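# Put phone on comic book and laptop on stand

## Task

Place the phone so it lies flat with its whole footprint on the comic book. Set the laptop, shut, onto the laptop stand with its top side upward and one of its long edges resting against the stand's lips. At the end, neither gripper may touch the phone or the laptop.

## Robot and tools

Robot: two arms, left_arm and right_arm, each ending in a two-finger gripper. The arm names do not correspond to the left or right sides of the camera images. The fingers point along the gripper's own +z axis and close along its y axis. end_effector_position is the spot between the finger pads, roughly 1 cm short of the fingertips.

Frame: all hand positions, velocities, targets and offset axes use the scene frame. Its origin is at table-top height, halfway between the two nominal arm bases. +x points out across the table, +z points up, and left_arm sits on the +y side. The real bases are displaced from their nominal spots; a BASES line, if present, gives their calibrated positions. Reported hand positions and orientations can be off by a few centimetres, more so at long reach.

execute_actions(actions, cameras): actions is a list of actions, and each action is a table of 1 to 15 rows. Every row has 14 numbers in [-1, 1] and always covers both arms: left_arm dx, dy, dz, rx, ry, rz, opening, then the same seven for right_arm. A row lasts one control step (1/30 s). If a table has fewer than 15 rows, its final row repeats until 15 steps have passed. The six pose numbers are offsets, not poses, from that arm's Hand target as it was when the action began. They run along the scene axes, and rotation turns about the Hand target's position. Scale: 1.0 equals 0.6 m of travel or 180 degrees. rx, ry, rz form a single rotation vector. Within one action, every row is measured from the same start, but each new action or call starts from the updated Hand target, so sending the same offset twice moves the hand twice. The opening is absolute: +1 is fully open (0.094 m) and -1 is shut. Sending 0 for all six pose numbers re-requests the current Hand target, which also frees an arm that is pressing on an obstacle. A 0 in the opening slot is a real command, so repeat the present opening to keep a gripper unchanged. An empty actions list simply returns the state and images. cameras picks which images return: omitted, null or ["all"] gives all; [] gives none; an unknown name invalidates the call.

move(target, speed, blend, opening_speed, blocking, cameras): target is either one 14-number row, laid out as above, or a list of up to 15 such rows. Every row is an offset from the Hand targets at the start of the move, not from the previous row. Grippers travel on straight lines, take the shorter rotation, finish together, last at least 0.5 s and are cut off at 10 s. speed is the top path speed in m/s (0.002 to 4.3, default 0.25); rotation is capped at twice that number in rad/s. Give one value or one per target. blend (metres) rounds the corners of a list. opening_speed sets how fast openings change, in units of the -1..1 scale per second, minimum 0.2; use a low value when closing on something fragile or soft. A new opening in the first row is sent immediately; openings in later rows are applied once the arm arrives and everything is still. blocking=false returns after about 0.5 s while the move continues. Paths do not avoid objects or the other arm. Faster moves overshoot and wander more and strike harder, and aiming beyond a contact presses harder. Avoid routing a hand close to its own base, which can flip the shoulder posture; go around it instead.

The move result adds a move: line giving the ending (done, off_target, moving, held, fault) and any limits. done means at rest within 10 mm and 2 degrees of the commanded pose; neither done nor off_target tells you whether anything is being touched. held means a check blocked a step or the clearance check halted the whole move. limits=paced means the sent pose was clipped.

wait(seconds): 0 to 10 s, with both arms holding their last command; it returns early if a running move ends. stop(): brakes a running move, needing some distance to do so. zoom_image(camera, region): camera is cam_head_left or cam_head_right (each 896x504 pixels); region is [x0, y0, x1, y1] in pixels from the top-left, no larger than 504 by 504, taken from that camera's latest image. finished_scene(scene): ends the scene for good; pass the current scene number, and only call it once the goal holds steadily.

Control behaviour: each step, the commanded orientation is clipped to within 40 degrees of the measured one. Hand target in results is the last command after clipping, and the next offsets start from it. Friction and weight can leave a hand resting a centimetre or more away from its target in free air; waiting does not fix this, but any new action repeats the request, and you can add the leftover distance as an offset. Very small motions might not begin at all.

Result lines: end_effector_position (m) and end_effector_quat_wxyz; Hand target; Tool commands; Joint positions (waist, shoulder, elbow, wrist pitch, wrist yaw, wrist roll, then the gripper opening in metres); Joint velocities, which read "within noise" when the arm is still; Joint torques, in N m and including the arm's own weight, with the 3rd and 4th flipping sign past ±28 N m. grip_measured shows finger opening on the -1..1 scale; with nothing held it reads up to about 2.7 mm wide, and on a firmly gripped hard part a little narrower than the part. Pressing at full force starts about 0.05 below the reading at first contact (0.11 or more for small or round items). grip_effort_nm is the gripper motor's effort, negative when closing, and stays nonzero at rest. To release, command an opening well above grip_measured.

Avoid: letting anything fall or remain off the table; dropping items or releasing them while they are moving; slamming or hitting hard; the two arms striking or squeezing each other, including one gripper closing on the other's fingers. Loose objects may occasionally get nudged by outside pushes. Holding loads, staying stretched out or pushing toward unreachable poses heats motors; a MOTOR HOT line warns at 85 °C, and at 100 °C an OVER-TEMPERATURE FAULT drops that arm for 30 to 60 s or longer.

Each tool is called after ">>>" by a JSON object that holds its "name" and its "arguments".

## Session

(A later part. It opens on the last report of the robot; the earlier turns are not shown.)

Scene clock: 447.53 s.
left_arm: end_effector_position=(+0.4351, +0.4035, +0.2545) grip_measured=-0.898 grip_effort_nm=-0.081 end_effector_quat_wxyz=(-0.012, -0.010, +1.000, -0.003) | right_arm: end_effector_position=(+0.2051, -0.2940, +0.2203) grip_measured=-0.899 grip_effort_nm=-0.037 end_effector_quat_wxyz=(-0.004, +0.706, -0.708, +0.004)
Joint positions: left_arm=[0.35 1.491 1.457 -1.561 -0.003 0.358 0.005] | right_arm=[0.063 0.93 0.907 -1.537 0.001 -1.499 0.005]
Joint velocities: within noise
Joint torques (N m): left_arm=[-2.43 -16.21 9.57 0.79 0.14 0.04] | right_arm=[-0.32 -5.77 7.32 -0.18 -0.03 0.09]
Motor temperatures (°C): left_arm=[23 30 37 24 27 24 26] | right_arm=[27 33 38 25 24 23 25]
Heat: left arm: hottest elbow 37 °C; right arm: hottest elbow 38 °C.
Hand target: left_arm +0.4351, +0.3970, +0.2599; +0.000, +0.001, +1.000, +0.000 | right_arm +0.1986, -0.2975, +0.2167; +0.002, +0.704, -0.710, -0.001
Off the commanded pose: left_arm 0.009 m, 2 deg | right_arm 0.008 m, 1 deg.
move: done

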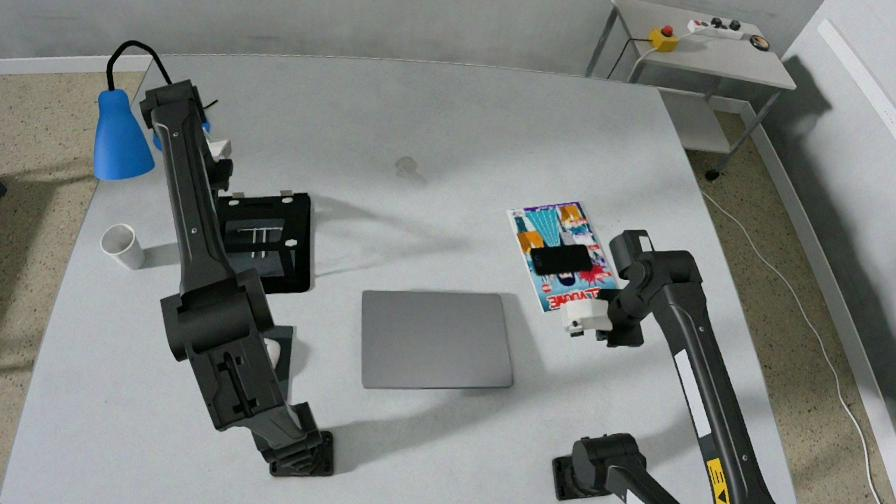

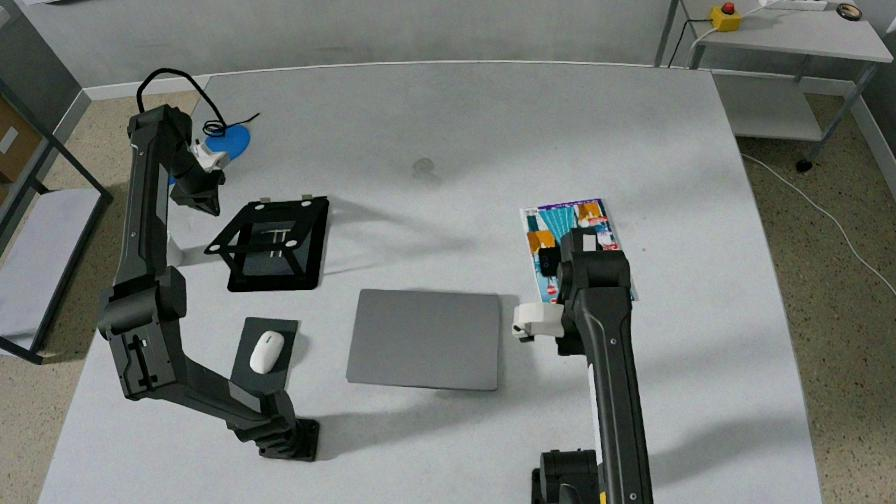

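>>> {"name": "move", "arguments": {"target": [0.0,-0.06,-0.15,0,0,0,-0.9,0,0,0,0,0,0,-0.9]}}

>>> {"name": "zoom_image", "arguments": {"camera": "cam_head_left", "region": [150, 150, 350, 310]}}

>>> {"name": "zoom_image", "arguments": {"camera": "cam_head_right", "region": [170, 150, 370, 310]}}

Scene clock: 452.50 s.
left_arm: end_effector_position=(+0.4342, +0.3651, +0.1717) grip_measured=-0.898 grip_effort_nm=-0.085 end_effector_quat_wxyz=(-0.003, +0.000, +1.000, -0.001) | right_arm: end_effector_position=(+0.2051, -0.2940, +0.2203) grip_measured=-0.899 grip_effort_nm=-0.037 end_effector_quat_wxyz=(-0.004, +0.706, -0.708, +0.004)
Joint positions: left_arm=[0.267 1.477 1.221 -1.323 0 0.296 0.005] | right_arm=[0.063 0.93 0.907 -1.537 0.001 -1.499 0.005]
Joint velocities: within noise
Joint torques (N m): left_arm=[-2.73 -13.57 9.1 0.75 0.02 -0.09] | right_arm=[-0.32 -5.77 7.31 -0.23 -0.04 0.09]
Motor temperatures (°C): left_arm=[23 30 37 24 27 24 26] | right_arm=[27 33 38 25 24 23 25]
Heat: left arm: hottest elbow 37 °C; right arm: hottest elbow 38 °C.
Hand target: left_arm +0.4352, +0.3609, +0.1701; +0.000, +0.001, +1.000, +0.000 | right_arm +0.1986, -0.2975, +0.2167; +0.002, +0.704, -0.710, -0.001
Off the commanded pose: left_arm 0.005 m, 0 deg | right_arm 0.008 m, 1 deg.
move: done

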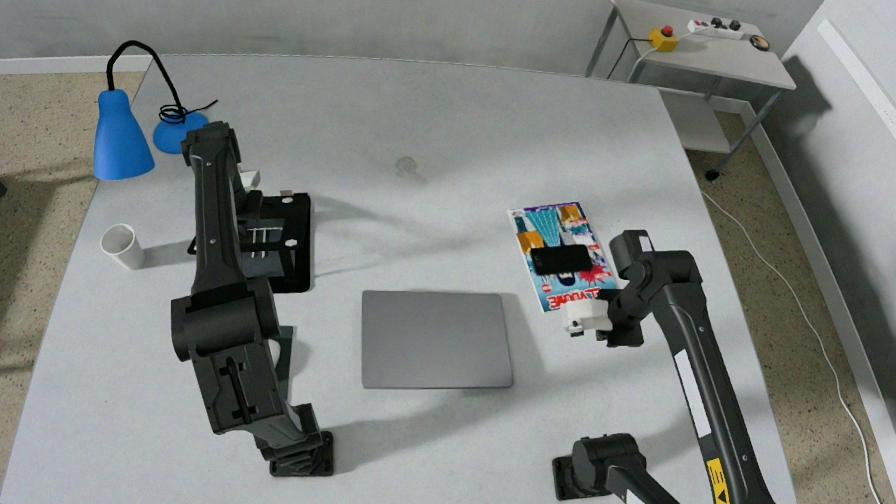

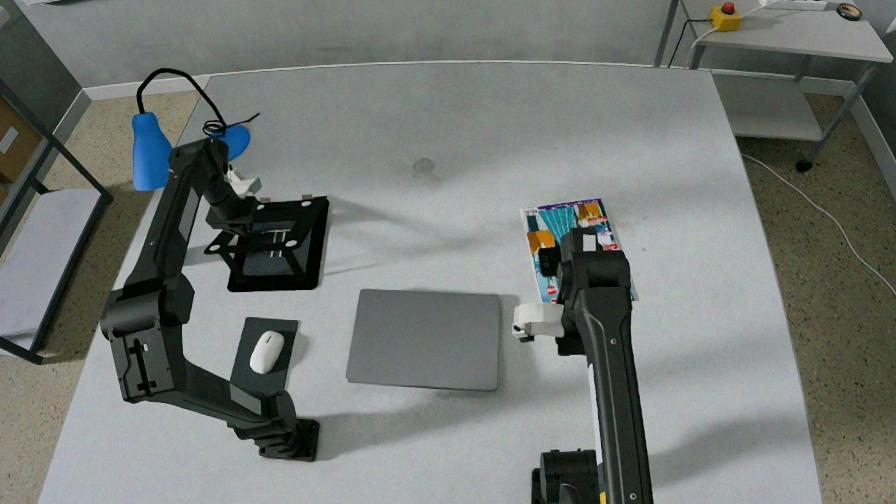

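Scaled by 2.520.

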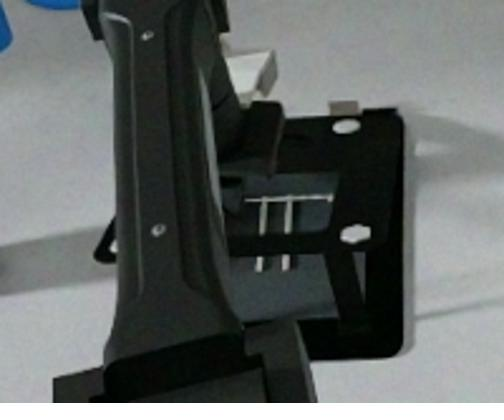

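Scaled by 2.520.

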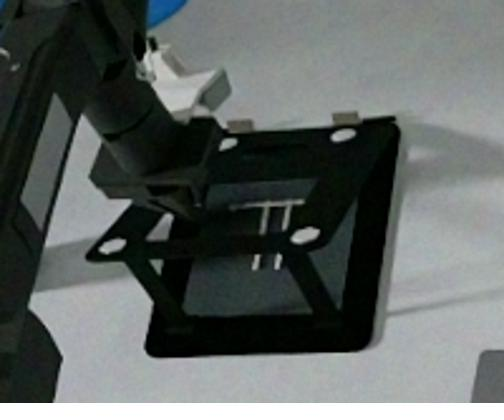

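>>> {"name": "move", "arguments": {"target": [0.08,0.0,-0.04,0,0,0,-0.9,0,0,0,0,0,0,-0.9]}}

>>> {"name": "zoom_image", "arguments": {"camera": "cam_head_left", "region": [180, 170, 330, 300]}}

>>> {"name": "zoom_image", "arguments": {"camera": "cam_head_right", "region": [200, 170, 350, 300]}}

Scene clock: 457.53 s.
left_arm: end_effector_position=(+0.4543, +0.3588, +0.1225) grip_measured=-0.898 grip_effort_nm=-0.085 end_effector_quat_wxyz=(-0.038, -0.001, +0.999, -0.010) | right_arm: end_effector_position=(+0.2051, -0.2940, +0.2203) grip_measured=-0.899 grip_effort_nm=-0.042 end_effector_quat_wxyz=(-0.004, +0.706, -0.708, +0.004)
Joint positions: left_arm=[0.24 1.605 1.232 -1.276 0 0.267 0.005] | right_arm=[0.063 0.93 0.907 -1.537 0.001 -1.499 0.005]
Joint velocities: within noise
Joint torques (N m): left_arm=[-2.02 -16.38 15.49 0.65 0.04 -0.07] | right_arm=[-0.38 -5.83 7.32 -0.24 -0.04 0.08]
Motor temperatures (°C): left_arm=[23 30 37 24 27 24 26] | right_arm=[27 32 38 25 24 23 25]
Heat: left arm: hottest elbow 37 °C; right arm: hottest elbow 38 °C.
Hand target: left_arm +0.4832, +0.3609, +0.1460; +0.000, +0.001, +1.000, +0.000 | right_arm +0.1986, -0.2975, +0.2167; +0.002, +0.704, -0.710, -0.001
Off the commanded pose: left_arm 0.037 m, 5 deg | right_arm 0.008 m, 1 deg.
move: off_target (left_arm)

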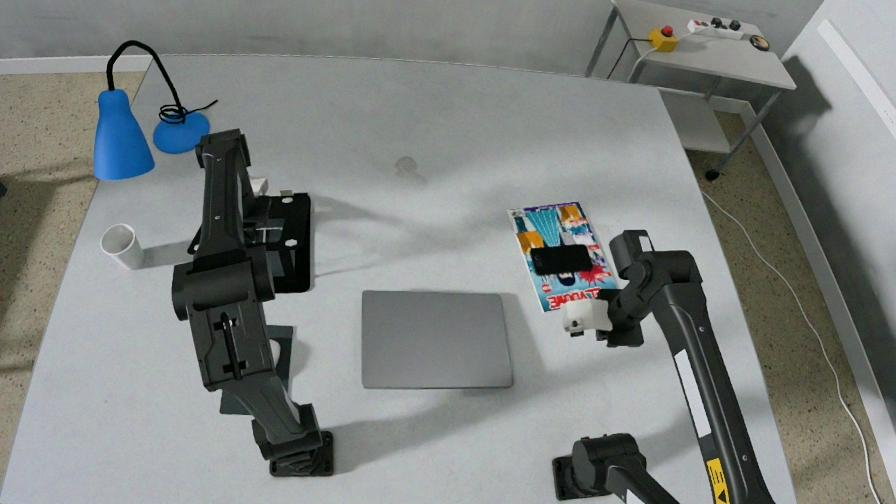

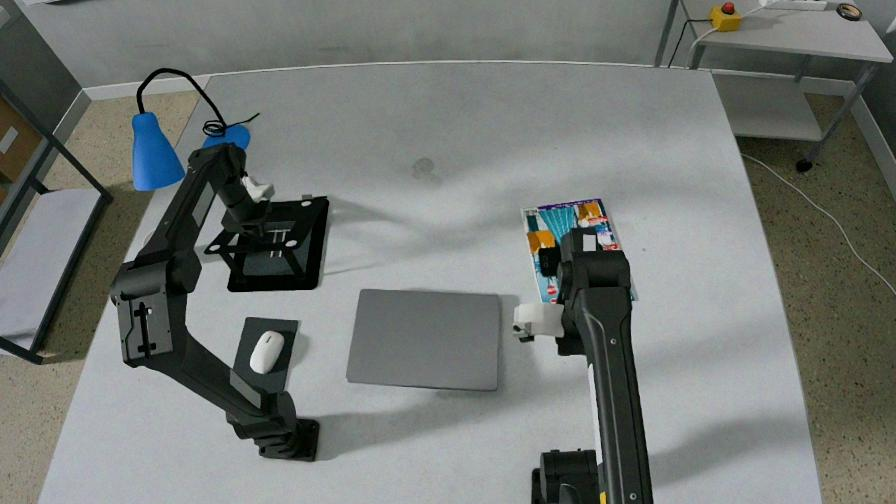

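Scaled by 3.360.

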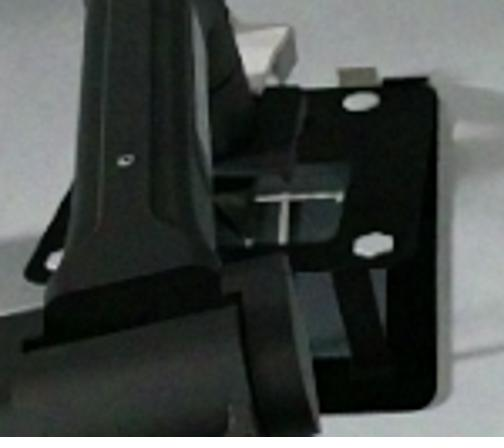

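Scaled by 3.360.

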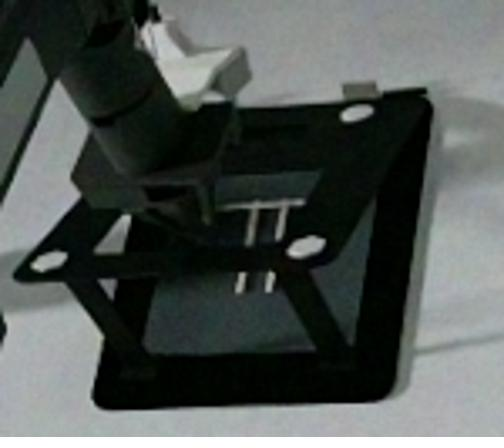

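>>> {"name": "move", "arguments": {"target": [0.04,-0.01,0.0,0,0,0,-0.9,0,0,0,0,0,0,-0.9]}}

>>> {"name": "zoom_image", "arguments": {"camera": "cam_head_left", "region": [180, 170, 330, 300]}}

>>> {"name": "zoom_image", "arguments": {"camera": "cam_head_right", "region": [200, 170, 350, 300]}}

Scene clock: 461.77 s.
left_arm: end_effector_position=(+0.4809, +0.3546, +0.1270) grip_measured=-0.898 grip_effort_nm=-0.085 end_effector_quat_wxyz=(-0.026, -0.001, +1.000, -0.007) | right_arm: end_effector_position=(+0.2051, -0.2940, +0.2203) grip_measured=-0.899 grip_effort_nm=-0.042 end_effector_quat_wxyz=(-0.004, +0.706, -0.708, +0.004)
Joint positions: left_arm=[0.216 1.647 1.298 -1.276 0 0.243 0.005] | right_arm=[0.063 0.93 0.907 -1.537 0.001 -1.499 0.005]
Joint velocities: within noise
Joint torques (N m): left_arm=[-1.79 -15.27 15.73 0.13 0.05 -0.07] | right_arm=[-0.38 -5.77 7.35 -0.21 -0.04 0.09]
Motor temperatures (°C): left_arm=[23 30 37 24 27 24 26] | right_arm=[27 32 38 25 24 23 25]
Heat: left arm: hottest elbow 37 °C; right arm: hottest elbow 38 °C.
Hand target: left_arm +0.5071, +0.3551, +0.1460; +0.000, +0.001, +1.000, +0.000 | right_arm +0.1986, -0.2975, +0.2167; +0.002, +0.704, -0.710, -0.001
Off the commanded pose: left_arm 0.032 m, 3 deg | right_arm 0.008 m, 1 deg.
move: off_target (left_arm)

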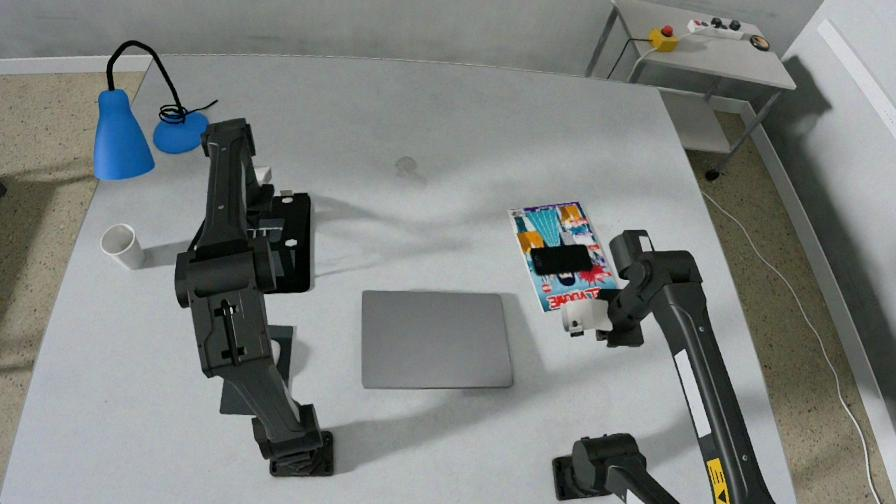

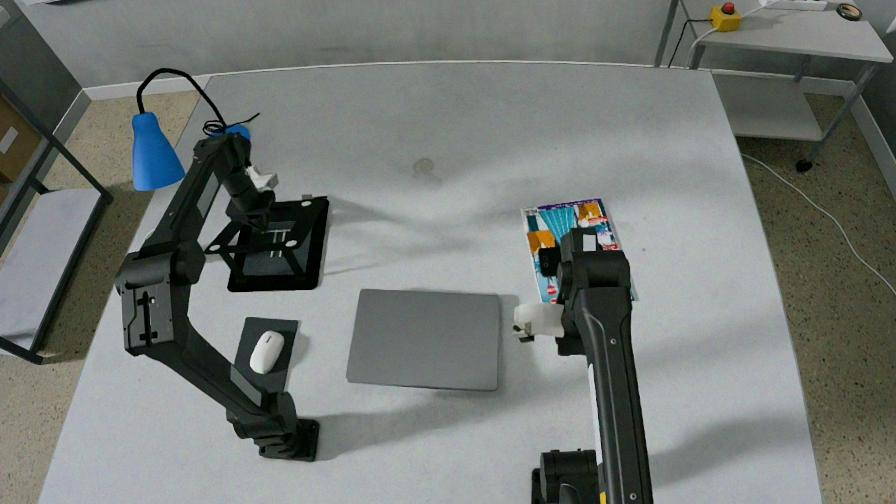

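Scaled by 3.360.

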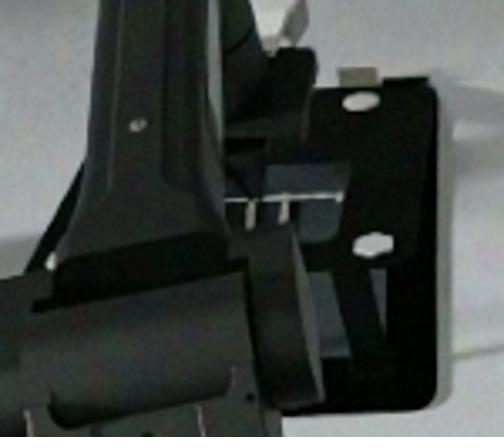

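Scaled by 3.360.

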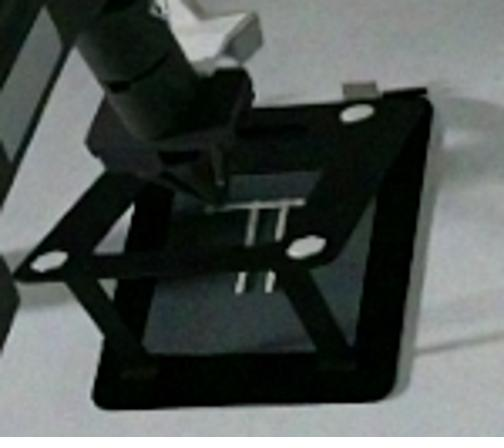

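>>> {"name": "move", "arguments": {"target": [0.0,0.0,-0.12,0,0,0,-0.9,0,0,0,0,0,0,-0.9], "speed": 0.1}}

>>> {"name": "zoom_image", "arguments": {"camera": "cam_head_left", "region": [180, 170, 330, 300]}}

>>> {"name": "zoom_image", "arguments": {"camera": "cam_head_right", "region": [200, 170, 350, 300]}}

Scene clock: 467.20 s.
left_arm: end_effector_position=(+0.5058, +0.3608, +0.0795) grip_measured=-0.898 grip_effort_nm=-0.090 end_effector_quat_wxyz=(+0.001, -0.001, +1.000, +0.000) | right_arm: end_effector_position=(+0.2051, -0.2940, +0.2203) grip_measured=-0.899 grip_effort_nm=-0.046 end_effector_quat_wxyz=(-0.004, +0.706, -0.708, +0.004)
Joint positions: left_arm=[0.216 1.724 1.266 -1.111 0 0.242 0.005] | right_arm=[0.063 0.93 0.907 -1.537 0.001 -1.499 0.005]
Joint velocities: within noise
Joint torques (N m): left_arm=[-1.79 -17.2 8.76 0.7 -0.01 -0.04] | right_arm=[-0.32 -5.89 7.32 -0.23 -0.03 0.09]
Motor temperatures (°C): left_arm=[23 30 37 24 27 24 26] | right_arm=[27 32 38 25 24 23 25]
Heat: left arm: hottest elbow 37 °C; right arm: hottest elbow 38 °C.
Hand target: left_arm +0.5071, +0.3551, +0.0740; +0.000, +0.000, +1.000, +0.000 | right_arm +0.1986, -0.2975, +0.2167; +0.002, +0.704, -0.710, -0.001
Off the commanded pose: left_arm 0.008 m, 0 deg | right_arm 0.008 m, 1 deg.
move: done

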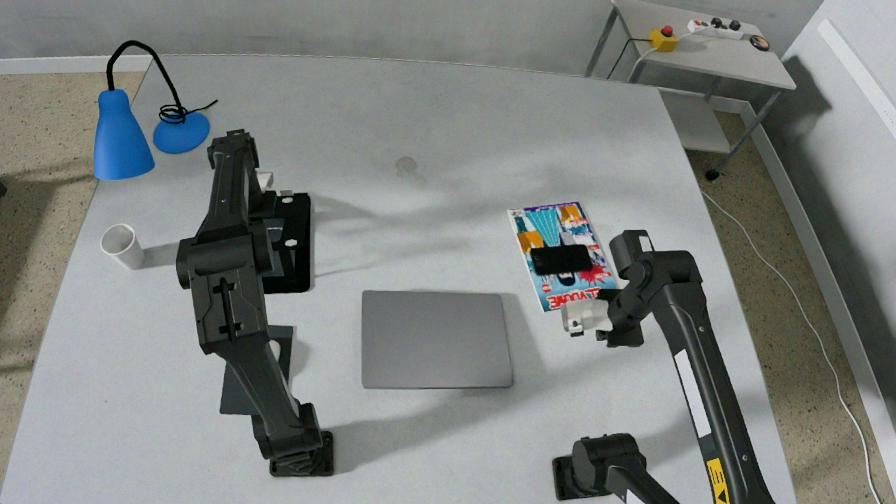

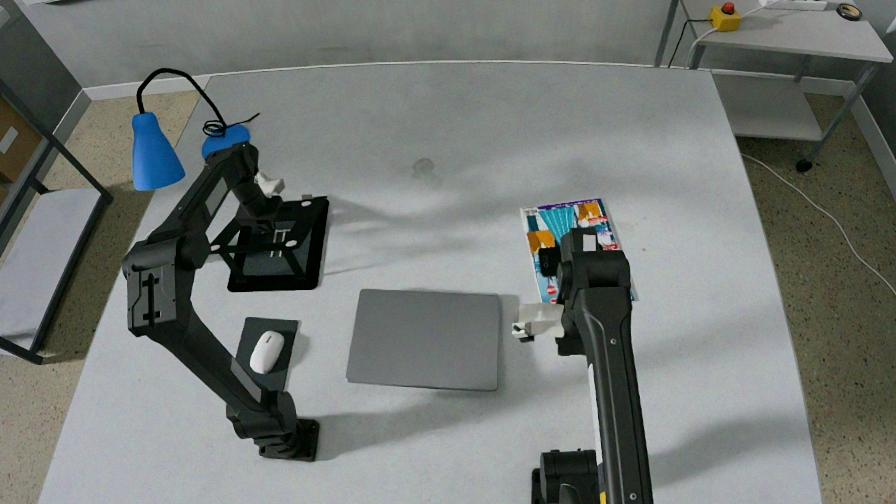

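Scaled by 3.360.

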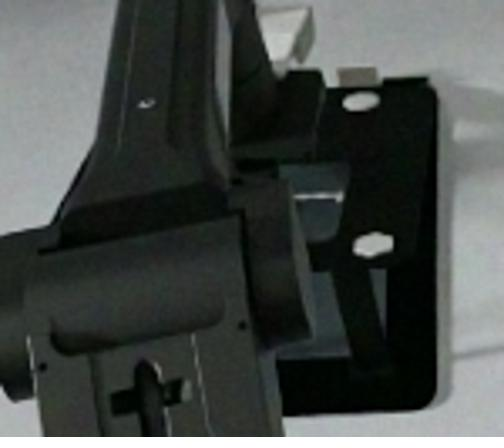

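Scaled by 3.360.

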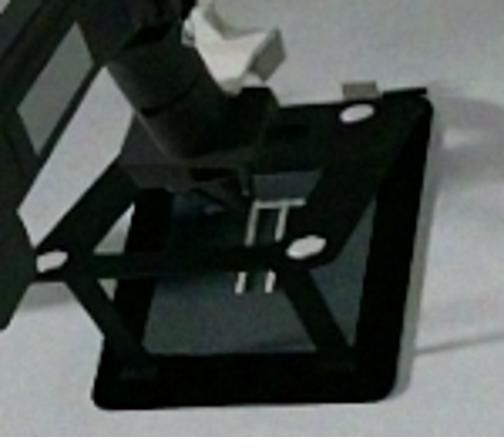

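>>> {"name": "move", "arguments": {"target": [[0.0,-0.03,-0.045,0,0,0,-0.9,0,0,0,0,0,0,-0.9],[0.0,-0.4,-0.045,0,0,0,-0.9,0,0,0,0,0,0,-0.9]], "speed": 0.08}}

>>> {"name": "zoom_image", "arguments": {"camera": "cam_head_left", "region": [180, 150, 430, 400]}}

>>> {"name": "zoom_image", "arguments": {"camera": "cam_head_right", "region": [200, 150, 450, 400]}}

Scene clock: 475.47 s.
left_arm: end_effector_position=(+0.4977, +0.1337, +0.0476) grip_measured=-0.899 grip_effort_nm=-0.046 end_effector_quat_wxyz=(-0.002, -0.005, +1.000, +0.003) | right_arm: end_effector_position=(+0.2051, -0.2940, +0.2203) grip_measured=-0.899 grip_effort_nm=-0.042 end_effector_quat_wxyz=(-0.004, +0.706, -0.708, +0.004)
Joint positions: left_arm=[-0.259 1.746 1.2 -1.031 -0.006 -0.24 0.005] | right_arm=[0.063 0.93 0.907 -1.537 0.001 -1.499 0.005]
Joint velocities: within noise
Joint torques (N m): left_arm=[-3.49 -15.56 12.08 0.31 0.19 -0.19] | right_arm=[-0.44 -5.77 7.31 -0.21 -0.04 0.09]
Motor temperatures (°C): left_arm=[23 30 37 24 27 24 26] | right_arm=[27 32 37 25 24 23 25]
Heat: left arm: hottest elbow 37 °C; right arm: hottest elbow 37 °C.
Hand target: left_arm +0.5070, +0.1149, +0.0469; +0.000, +0.001, +1.000, +0.000 | right_arm +0.1986, -0.2975, +0.2167; +0.002, +0.704, -0.710, -0.001
Off the commanded pose: left_arm 0.021 m, 1 deg | right_arm 0.008 m, 1 deg.
move: off_target (left_arm)

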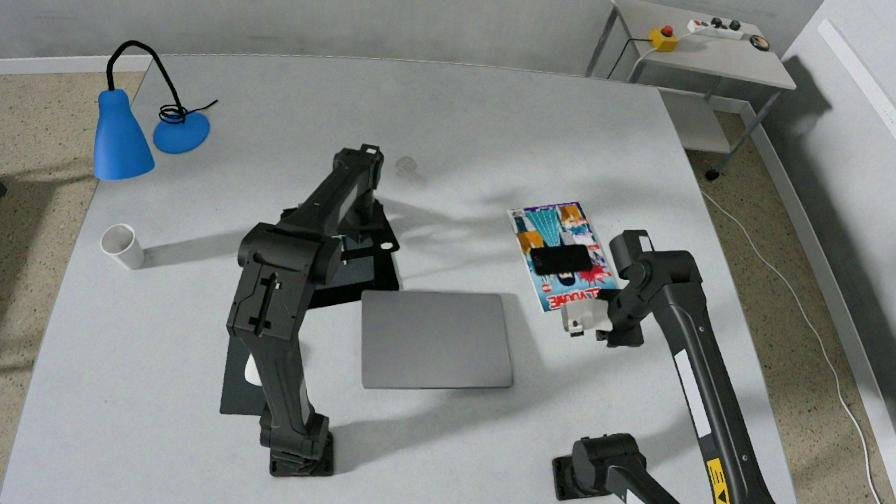

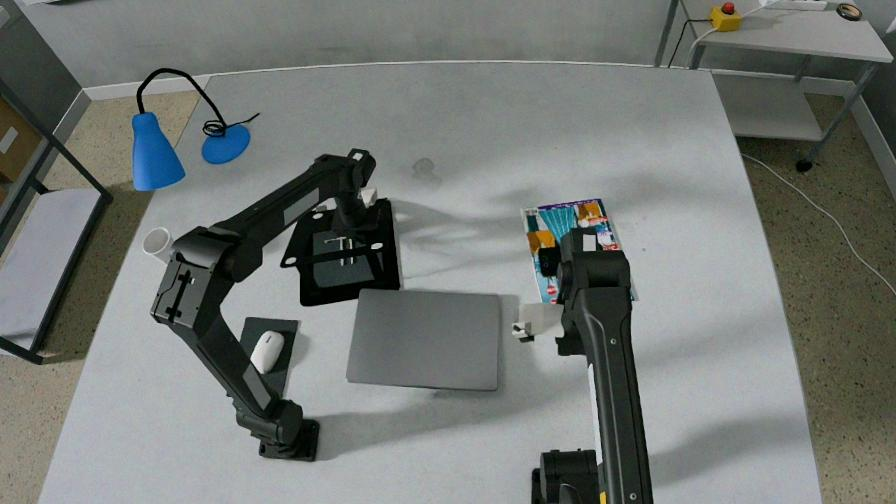

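Scaled by 2.016.

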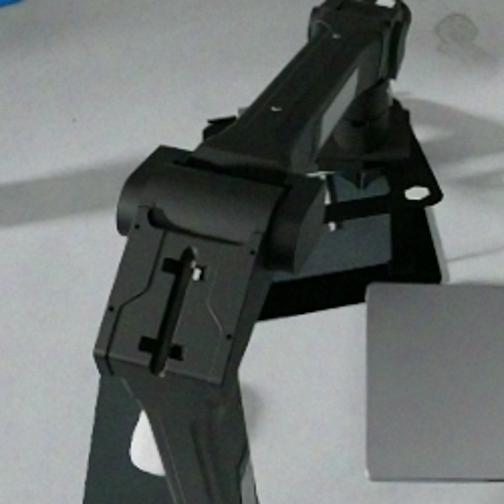

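Scaled by 2.016.

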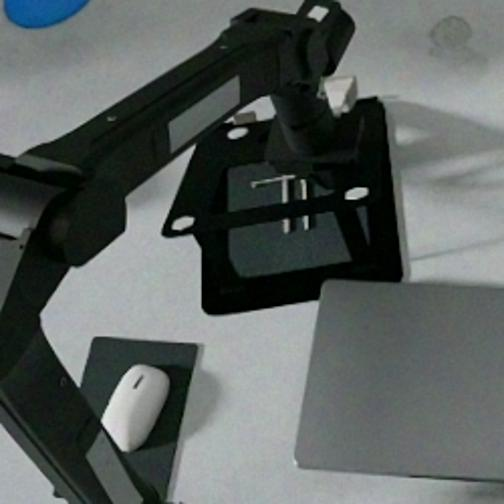

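>>> {"name": "move", "arguments": {"target": [[0.1,0.0,0.0,0,0,0,-0.9,0,0,0,0,0,0,-0.9],[0.12,-0.3,0.0,0,0,0,-0.9,0,0,0,0,0,0,-0.9]], "speed": 0.08}}

>>> {"name": "zoom_image", "arguments": {"camera": "cam_head_left", "region": [280, 150, 530, 400]}}

>>> {"name": "zoom_image", "arguments": {"camera": "cam_head_right", "region": [280, 150, 530, 400]}}

Scene clock: 484.60 s.
left_arm: end_effector_position=(+0.5691, -0.0351, +0.0450) grip_measured=-0.899 grip_effort_nm=-0.037 end_effector_quat_wxyz=(-0.011, -0.009, +1.000, +0.009) | right_arm: end_effector_position=(+0.2051, -0.2940, +0.2203) grip_measured=-0.899 grip_effort_nm=-0.037 end_effector_quat_wxyz=(-0.004, +0.706, -0.708, +0.004)
Joint positions: left_arm=[-0.506 2.056 1.672 -1.214 -0.005 -0.496 0.005] | right_arm=[0.063 0.93 0.907 -1.537 0.001 -1.499 0.005]
Joint velocities: within noise
Joint torques (N m): left_arm=[-4.42 -19.6 15.46 0.44 0.15 -0.11] | right_arm=[-0.44 -5.77 7.32 -0.23 -0.04 0.09]
Motor temperatures (°C): left_arm=[23 30 37 24 27 24 26] | right_arm=[27 32 37 25 24 23 25]
Heat: left arm: hottest elbow 37 °C; right arm: hottest elbow 37 °C.
Hand target: left_arm +0.5790, -0.0651, +0.0471; +0.000, +0.001, +1.000, +0.000 | right_arm +0.1986, -0.2975, +0.2167; +0.002, +0.704, -0.710, -0.001
Off the commanded pose: left_arm 0.032 m, 2 deg | right_arm 0.008 m, 1 deg.
move: off_target (left_arm)

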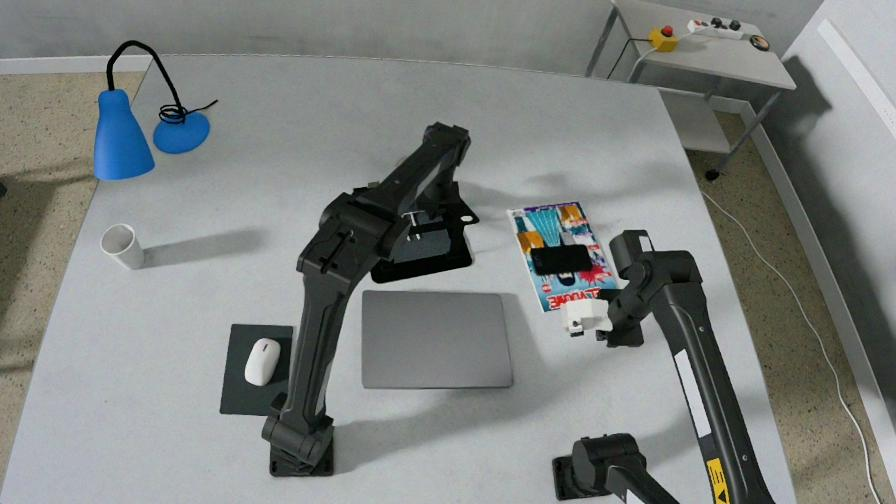

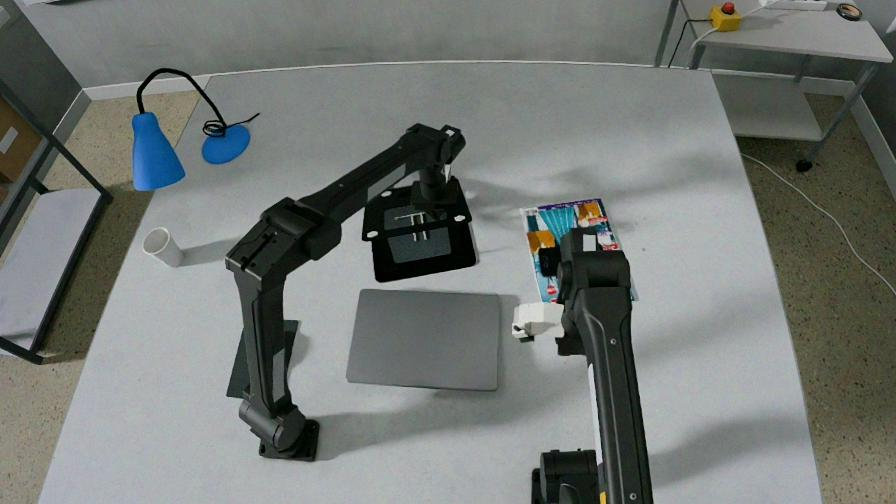

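Scaled by 2.016.

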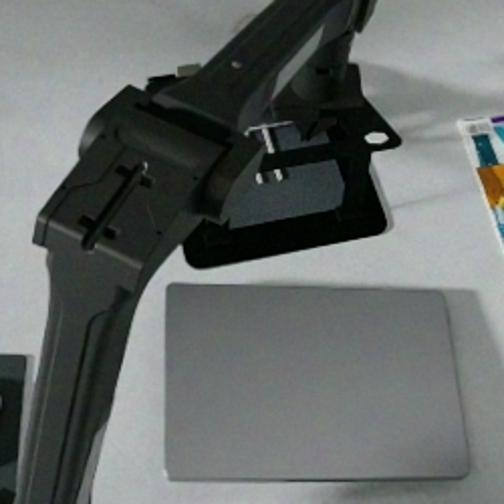

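Scaled by 2.016.

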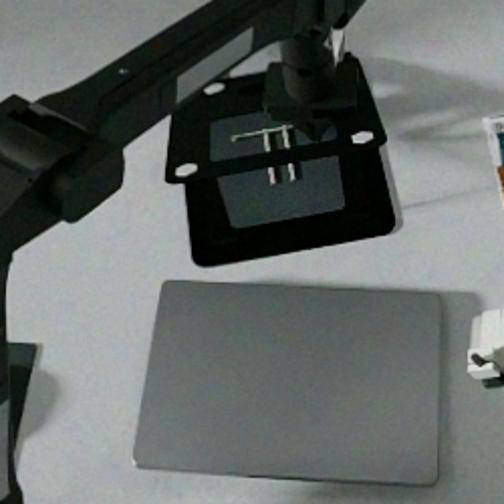

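>>> {"name": "move", "arguments": {"target": [[0.0,0.06,0.0,0,0,0,-0.9,0,0,0,0,0,0,-0.9],[-0.16,0.06,0.0,0,0,0,-0.9,0,0,0,0,0,0,-0.9]], "speed": 0.08}}

>>> {"name": "zoom_image", "arguments": {"camera": "cam_head_left", "region": [280, 150, 530, 400]}}

>>> {"name": "zoom_image", "arguments": {"camera": "cam_head_right", "region": [280, 150, 530, 400]}}

Scene clock: 491.90 s.
left_arm: end_effector_position=(+0.4970, -0.0176, +0.0461) grip_measured=-0.899 grip_effort_nm=-0.032 end_effector_quat_wxyz=(+0.000, -0.014, +1.000, +0.000) | right_arm: end_effector_position=(+0.2051, -0.2940, +0.2203) grip_measured=-0.899 grip_effort_nm=-0.042 end_effector_quat_wxyz=(-0.004, +0.706, -0.708, +0.004)
Joint positions: left_arm=[-0.537 1.868 1.374 -1.077 0 -0.536 0.005] | right_arm=[0.063 0.93 0.907 -1.537 0.001 -1.499 0.005]
Joint velocities: within noise
Joint torques (N m): left_arm=[-4.19 -20.37 7.05 0.38 0 0] | right_arm=[-0.5 -5.77 7.31 -0.21 -0.03 0.1]
Motor temperatures (°C): left_arm=[23 30 38 24 27 24 26] | right_arm=[27 32 37 25 24 23 25]
Heat: left arm: hottest elbow 38 °C; right arm: hottest elbow 37 °C.
Hand target: left_arm +0.4830, -0.0290, +0.0469; +0.000, +0.001, +1.000, +0.000 | right_arm +0.1986, -0.2976, +0.2167; +0.002, +0.704, -0.710, -0.001
Off the commanded pose: left_arm 0.018 m, 2 deg | right_arm 0.008 m, 1 deg.
move: off_target (left_arm)

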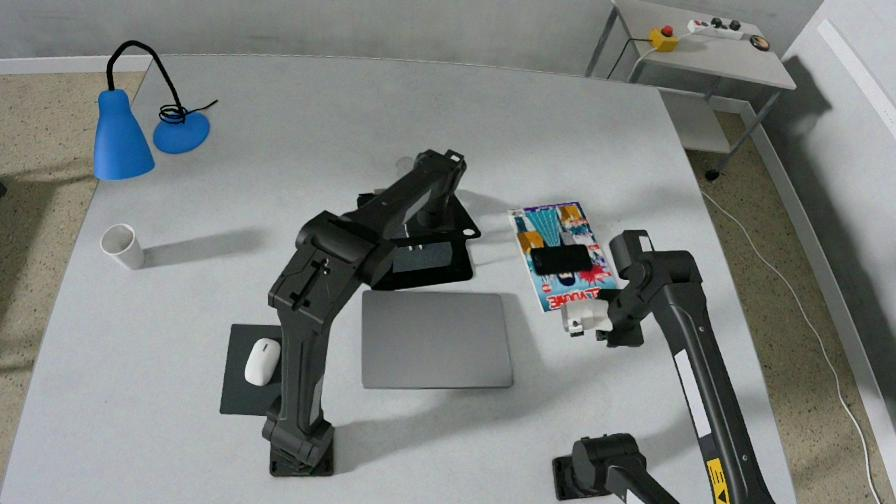

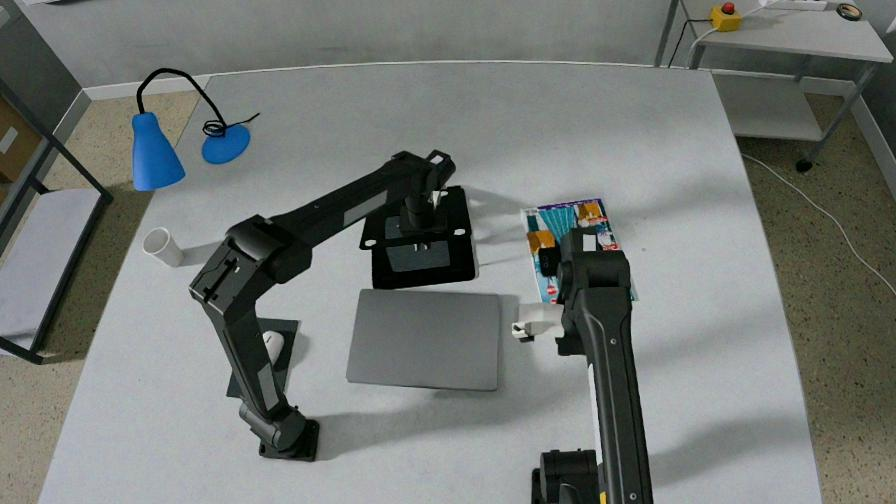

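Scaled by 2.016.

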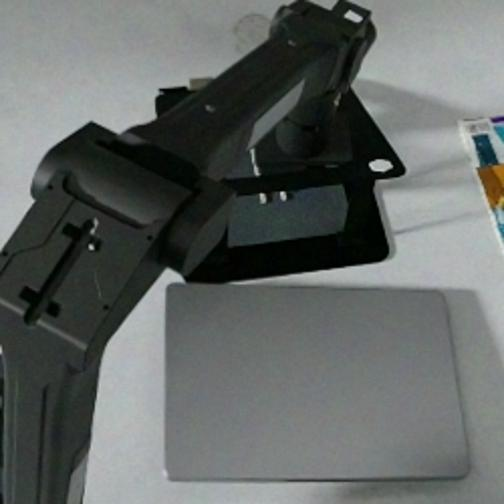

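Scaled by 2.016.

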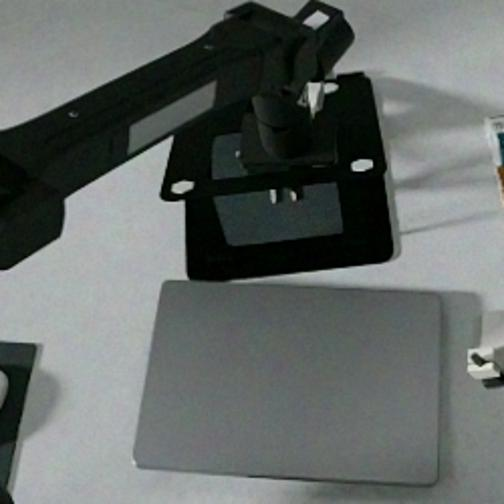

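>>> {"name": "move", "arguments": {"target": [[0.14,0.03,0.0,0,0,0,-0.9,0,0,0,0,0,0,-0.9],[0.155,-0.11,0.0,0,0,0,-0.9,0,0,0,0,0,0,-0.9]], "speed": 0.08}}

>>> {"name": "zoom_image", "arguments": {"camera": "cam_head_left", "region": [280, 150, 530, 400]}}

>>> {"name": "zoom_image", "arguments": {"camera": "cam_head_right", "region": [280, 150, 530, 400]}}

Scene clock: 502.77 s.
left_arm: end_effector_position=(+0.5625, -0.0648, +0.0366) grip_measured=-0.899 grip_effort_nm=-0.032 end_effector_quat_wxyz=(-0.020, -0.010, +1.000, +0.012) | right_arm: end_effector_position=(+0.2051, -0.2940, +0.2203) grip_measured=-0.899 grip_effort_nm=-0.042 end_effector_quat_wxyz=(-0.004, +0.706, -0.708, +0.004)
Joint positions: left_arm=[-0.552 2.098 1.718 -1.237 -0.001 -0.543 0.005] | right_arm=[0.063 0.93 0.907 -1.537 0.001 -1.499 0.005]
Joint velocities: within noise
Joint torques (N m): left_arm=[-4.01 -20.95 16.2 0.24 0.06 -0.08] | right_arm=[-0.38 -5.83 7.32 -0.23 -0.03 0.09]
Motor temperatures (°C): left_arm=[23 30 38 24 27 24 26] | right_arm=[27 32 37 25 24 23 25]
Heat: left arm: hottest elbow 38 °C; right arm: hottest elbow 37 °C.
Hand target: left_arm +0.5761, -0.0951, +0.0472; +0.000, +0.001, +1.000, +0.000 | right_arm +0.1986, -0.2976, +0.2167; +0.002, +0.704, -0.710, -0.001
Off the commanded pose: left_arm 0.035 m, 3 deg | right_arm 0.008 m, 1 deg.
move: off_target (left_arm)

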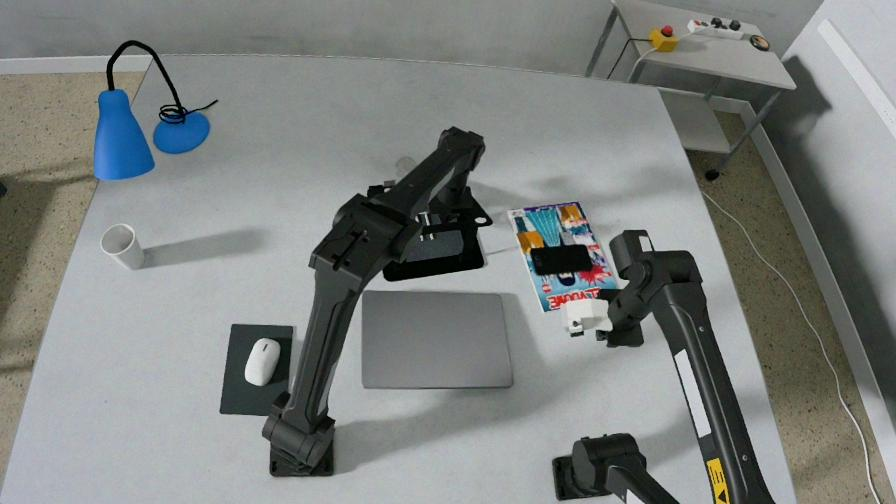

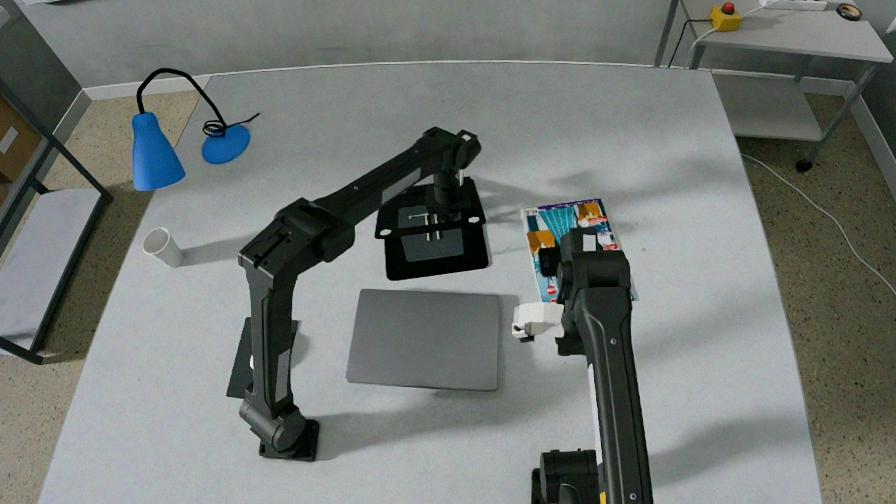

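Scaled by 2.016.

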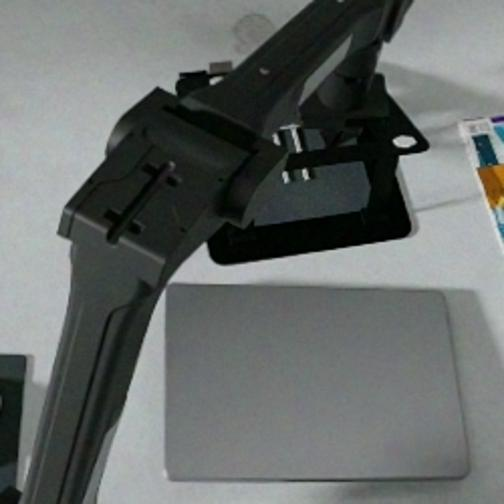

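Scaled by 2.016.

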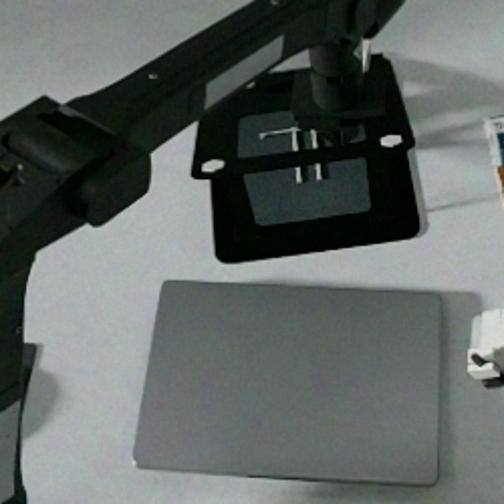

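>>> {"name": "move", "arguments": {"target": [[0.0,0.03,0.0,0,0,0,-0.9,0,0,0,0,0,0,-0.9],[-0.17,0.03,0.0,0,0,0,-0.9,0,0,0,0,0,0,-0.9]], "speed": 0.08}}

>>> {"name": "zoom_image", "arguments": {"camera": "cam_head_left", "region": [280, 150, 530, 400]}}

>>> {"name": "zoom_image", "arguments": {"camera": "cam_head_right", "region": [280, 150, 530, 400]}}

Scene clock: 508.37 s.
left_arm: end_effector_position=(+0.4942, -0.0670, +0.0550) grip_measured=-0.899 grip_effort_nm=-0.027 end_effector_quat_wxyz=(+0.010, -0.012, +1.000, -0.005) | right_arm: end_effector_position=(+0.2051, -0.2940, +0.2203) grip_measured=-0.899 grip_effort_nm=-0.042 end_effector_quat_wxyz=(-0.004, +0.706, -0.708, +0.004)
Joint positions: left_arm=[-0.618 1.899 1.448 -1.098 -0.002 -0.612 0.005] | right_arm=[0.063 0.93 0.907 -1.537 0.001 -1.499 0.005]
Joint velocities: within noise
Joint torques (N m): left_arm=[-4.31 -20.78 6.65 0.32 0 -0.14] | right_arm=[-0.32 -5.83 7.32 -0.2 -0.04 0.09]
Motor temperatures (°C): left_arm=[23 31 38 24 27 24 26] | right_arm=[27 32 37 25 24 23 25]
Heat: left arm: hottest elbow 38 °C; right arm: hottest elbow 37 °C.
Hand target: left_arm +0.4741, -0.0771, +0.0471; +0.000, +0.001, +1.000, +0.000 | right_arm +0.1986, -0.2976, +0.2167; +0.002, +0.704, -0.710, -0.001
Off the commanded pose: left_arm 0.024 m, 2 deg | right_arm 0.008 m, 1 deg.
move: off_target (left_arm)

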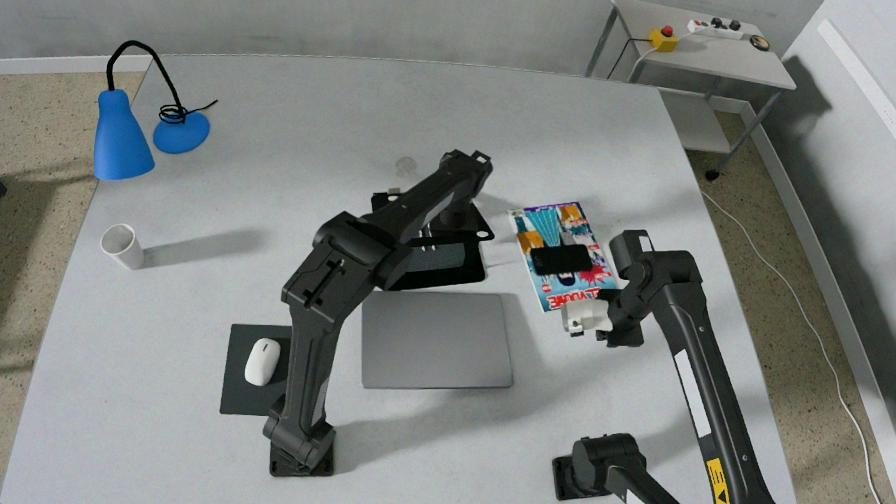

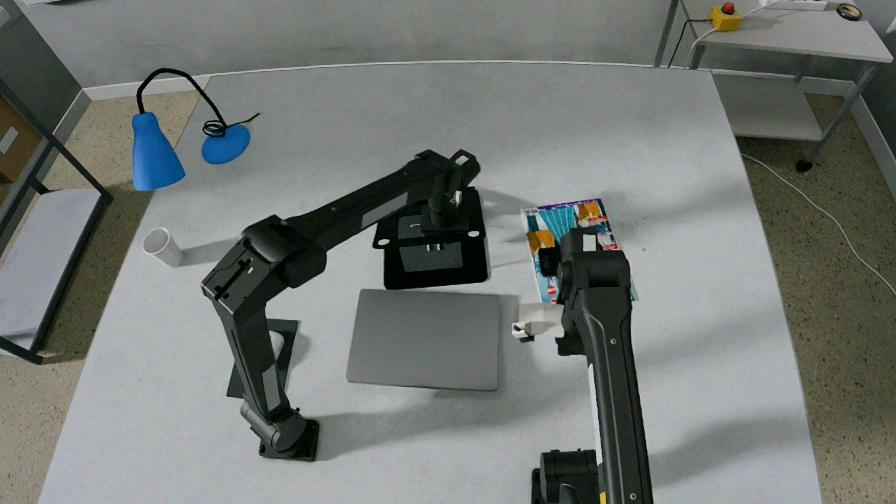

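Scaled by 2.016.

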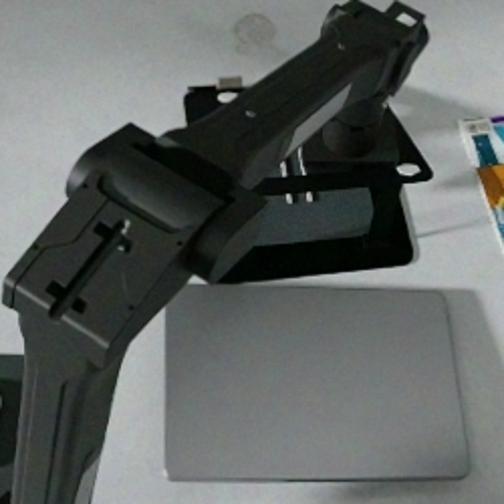

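Scaled by 2.016.

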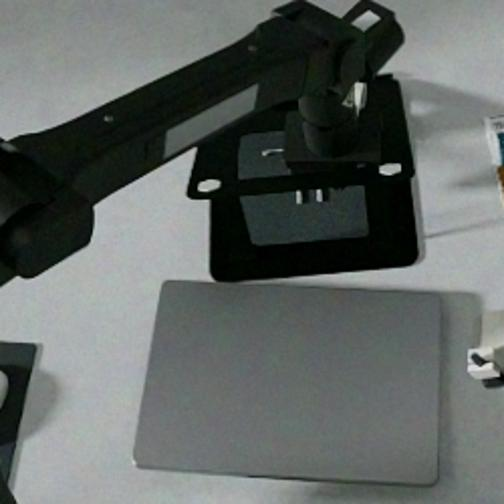

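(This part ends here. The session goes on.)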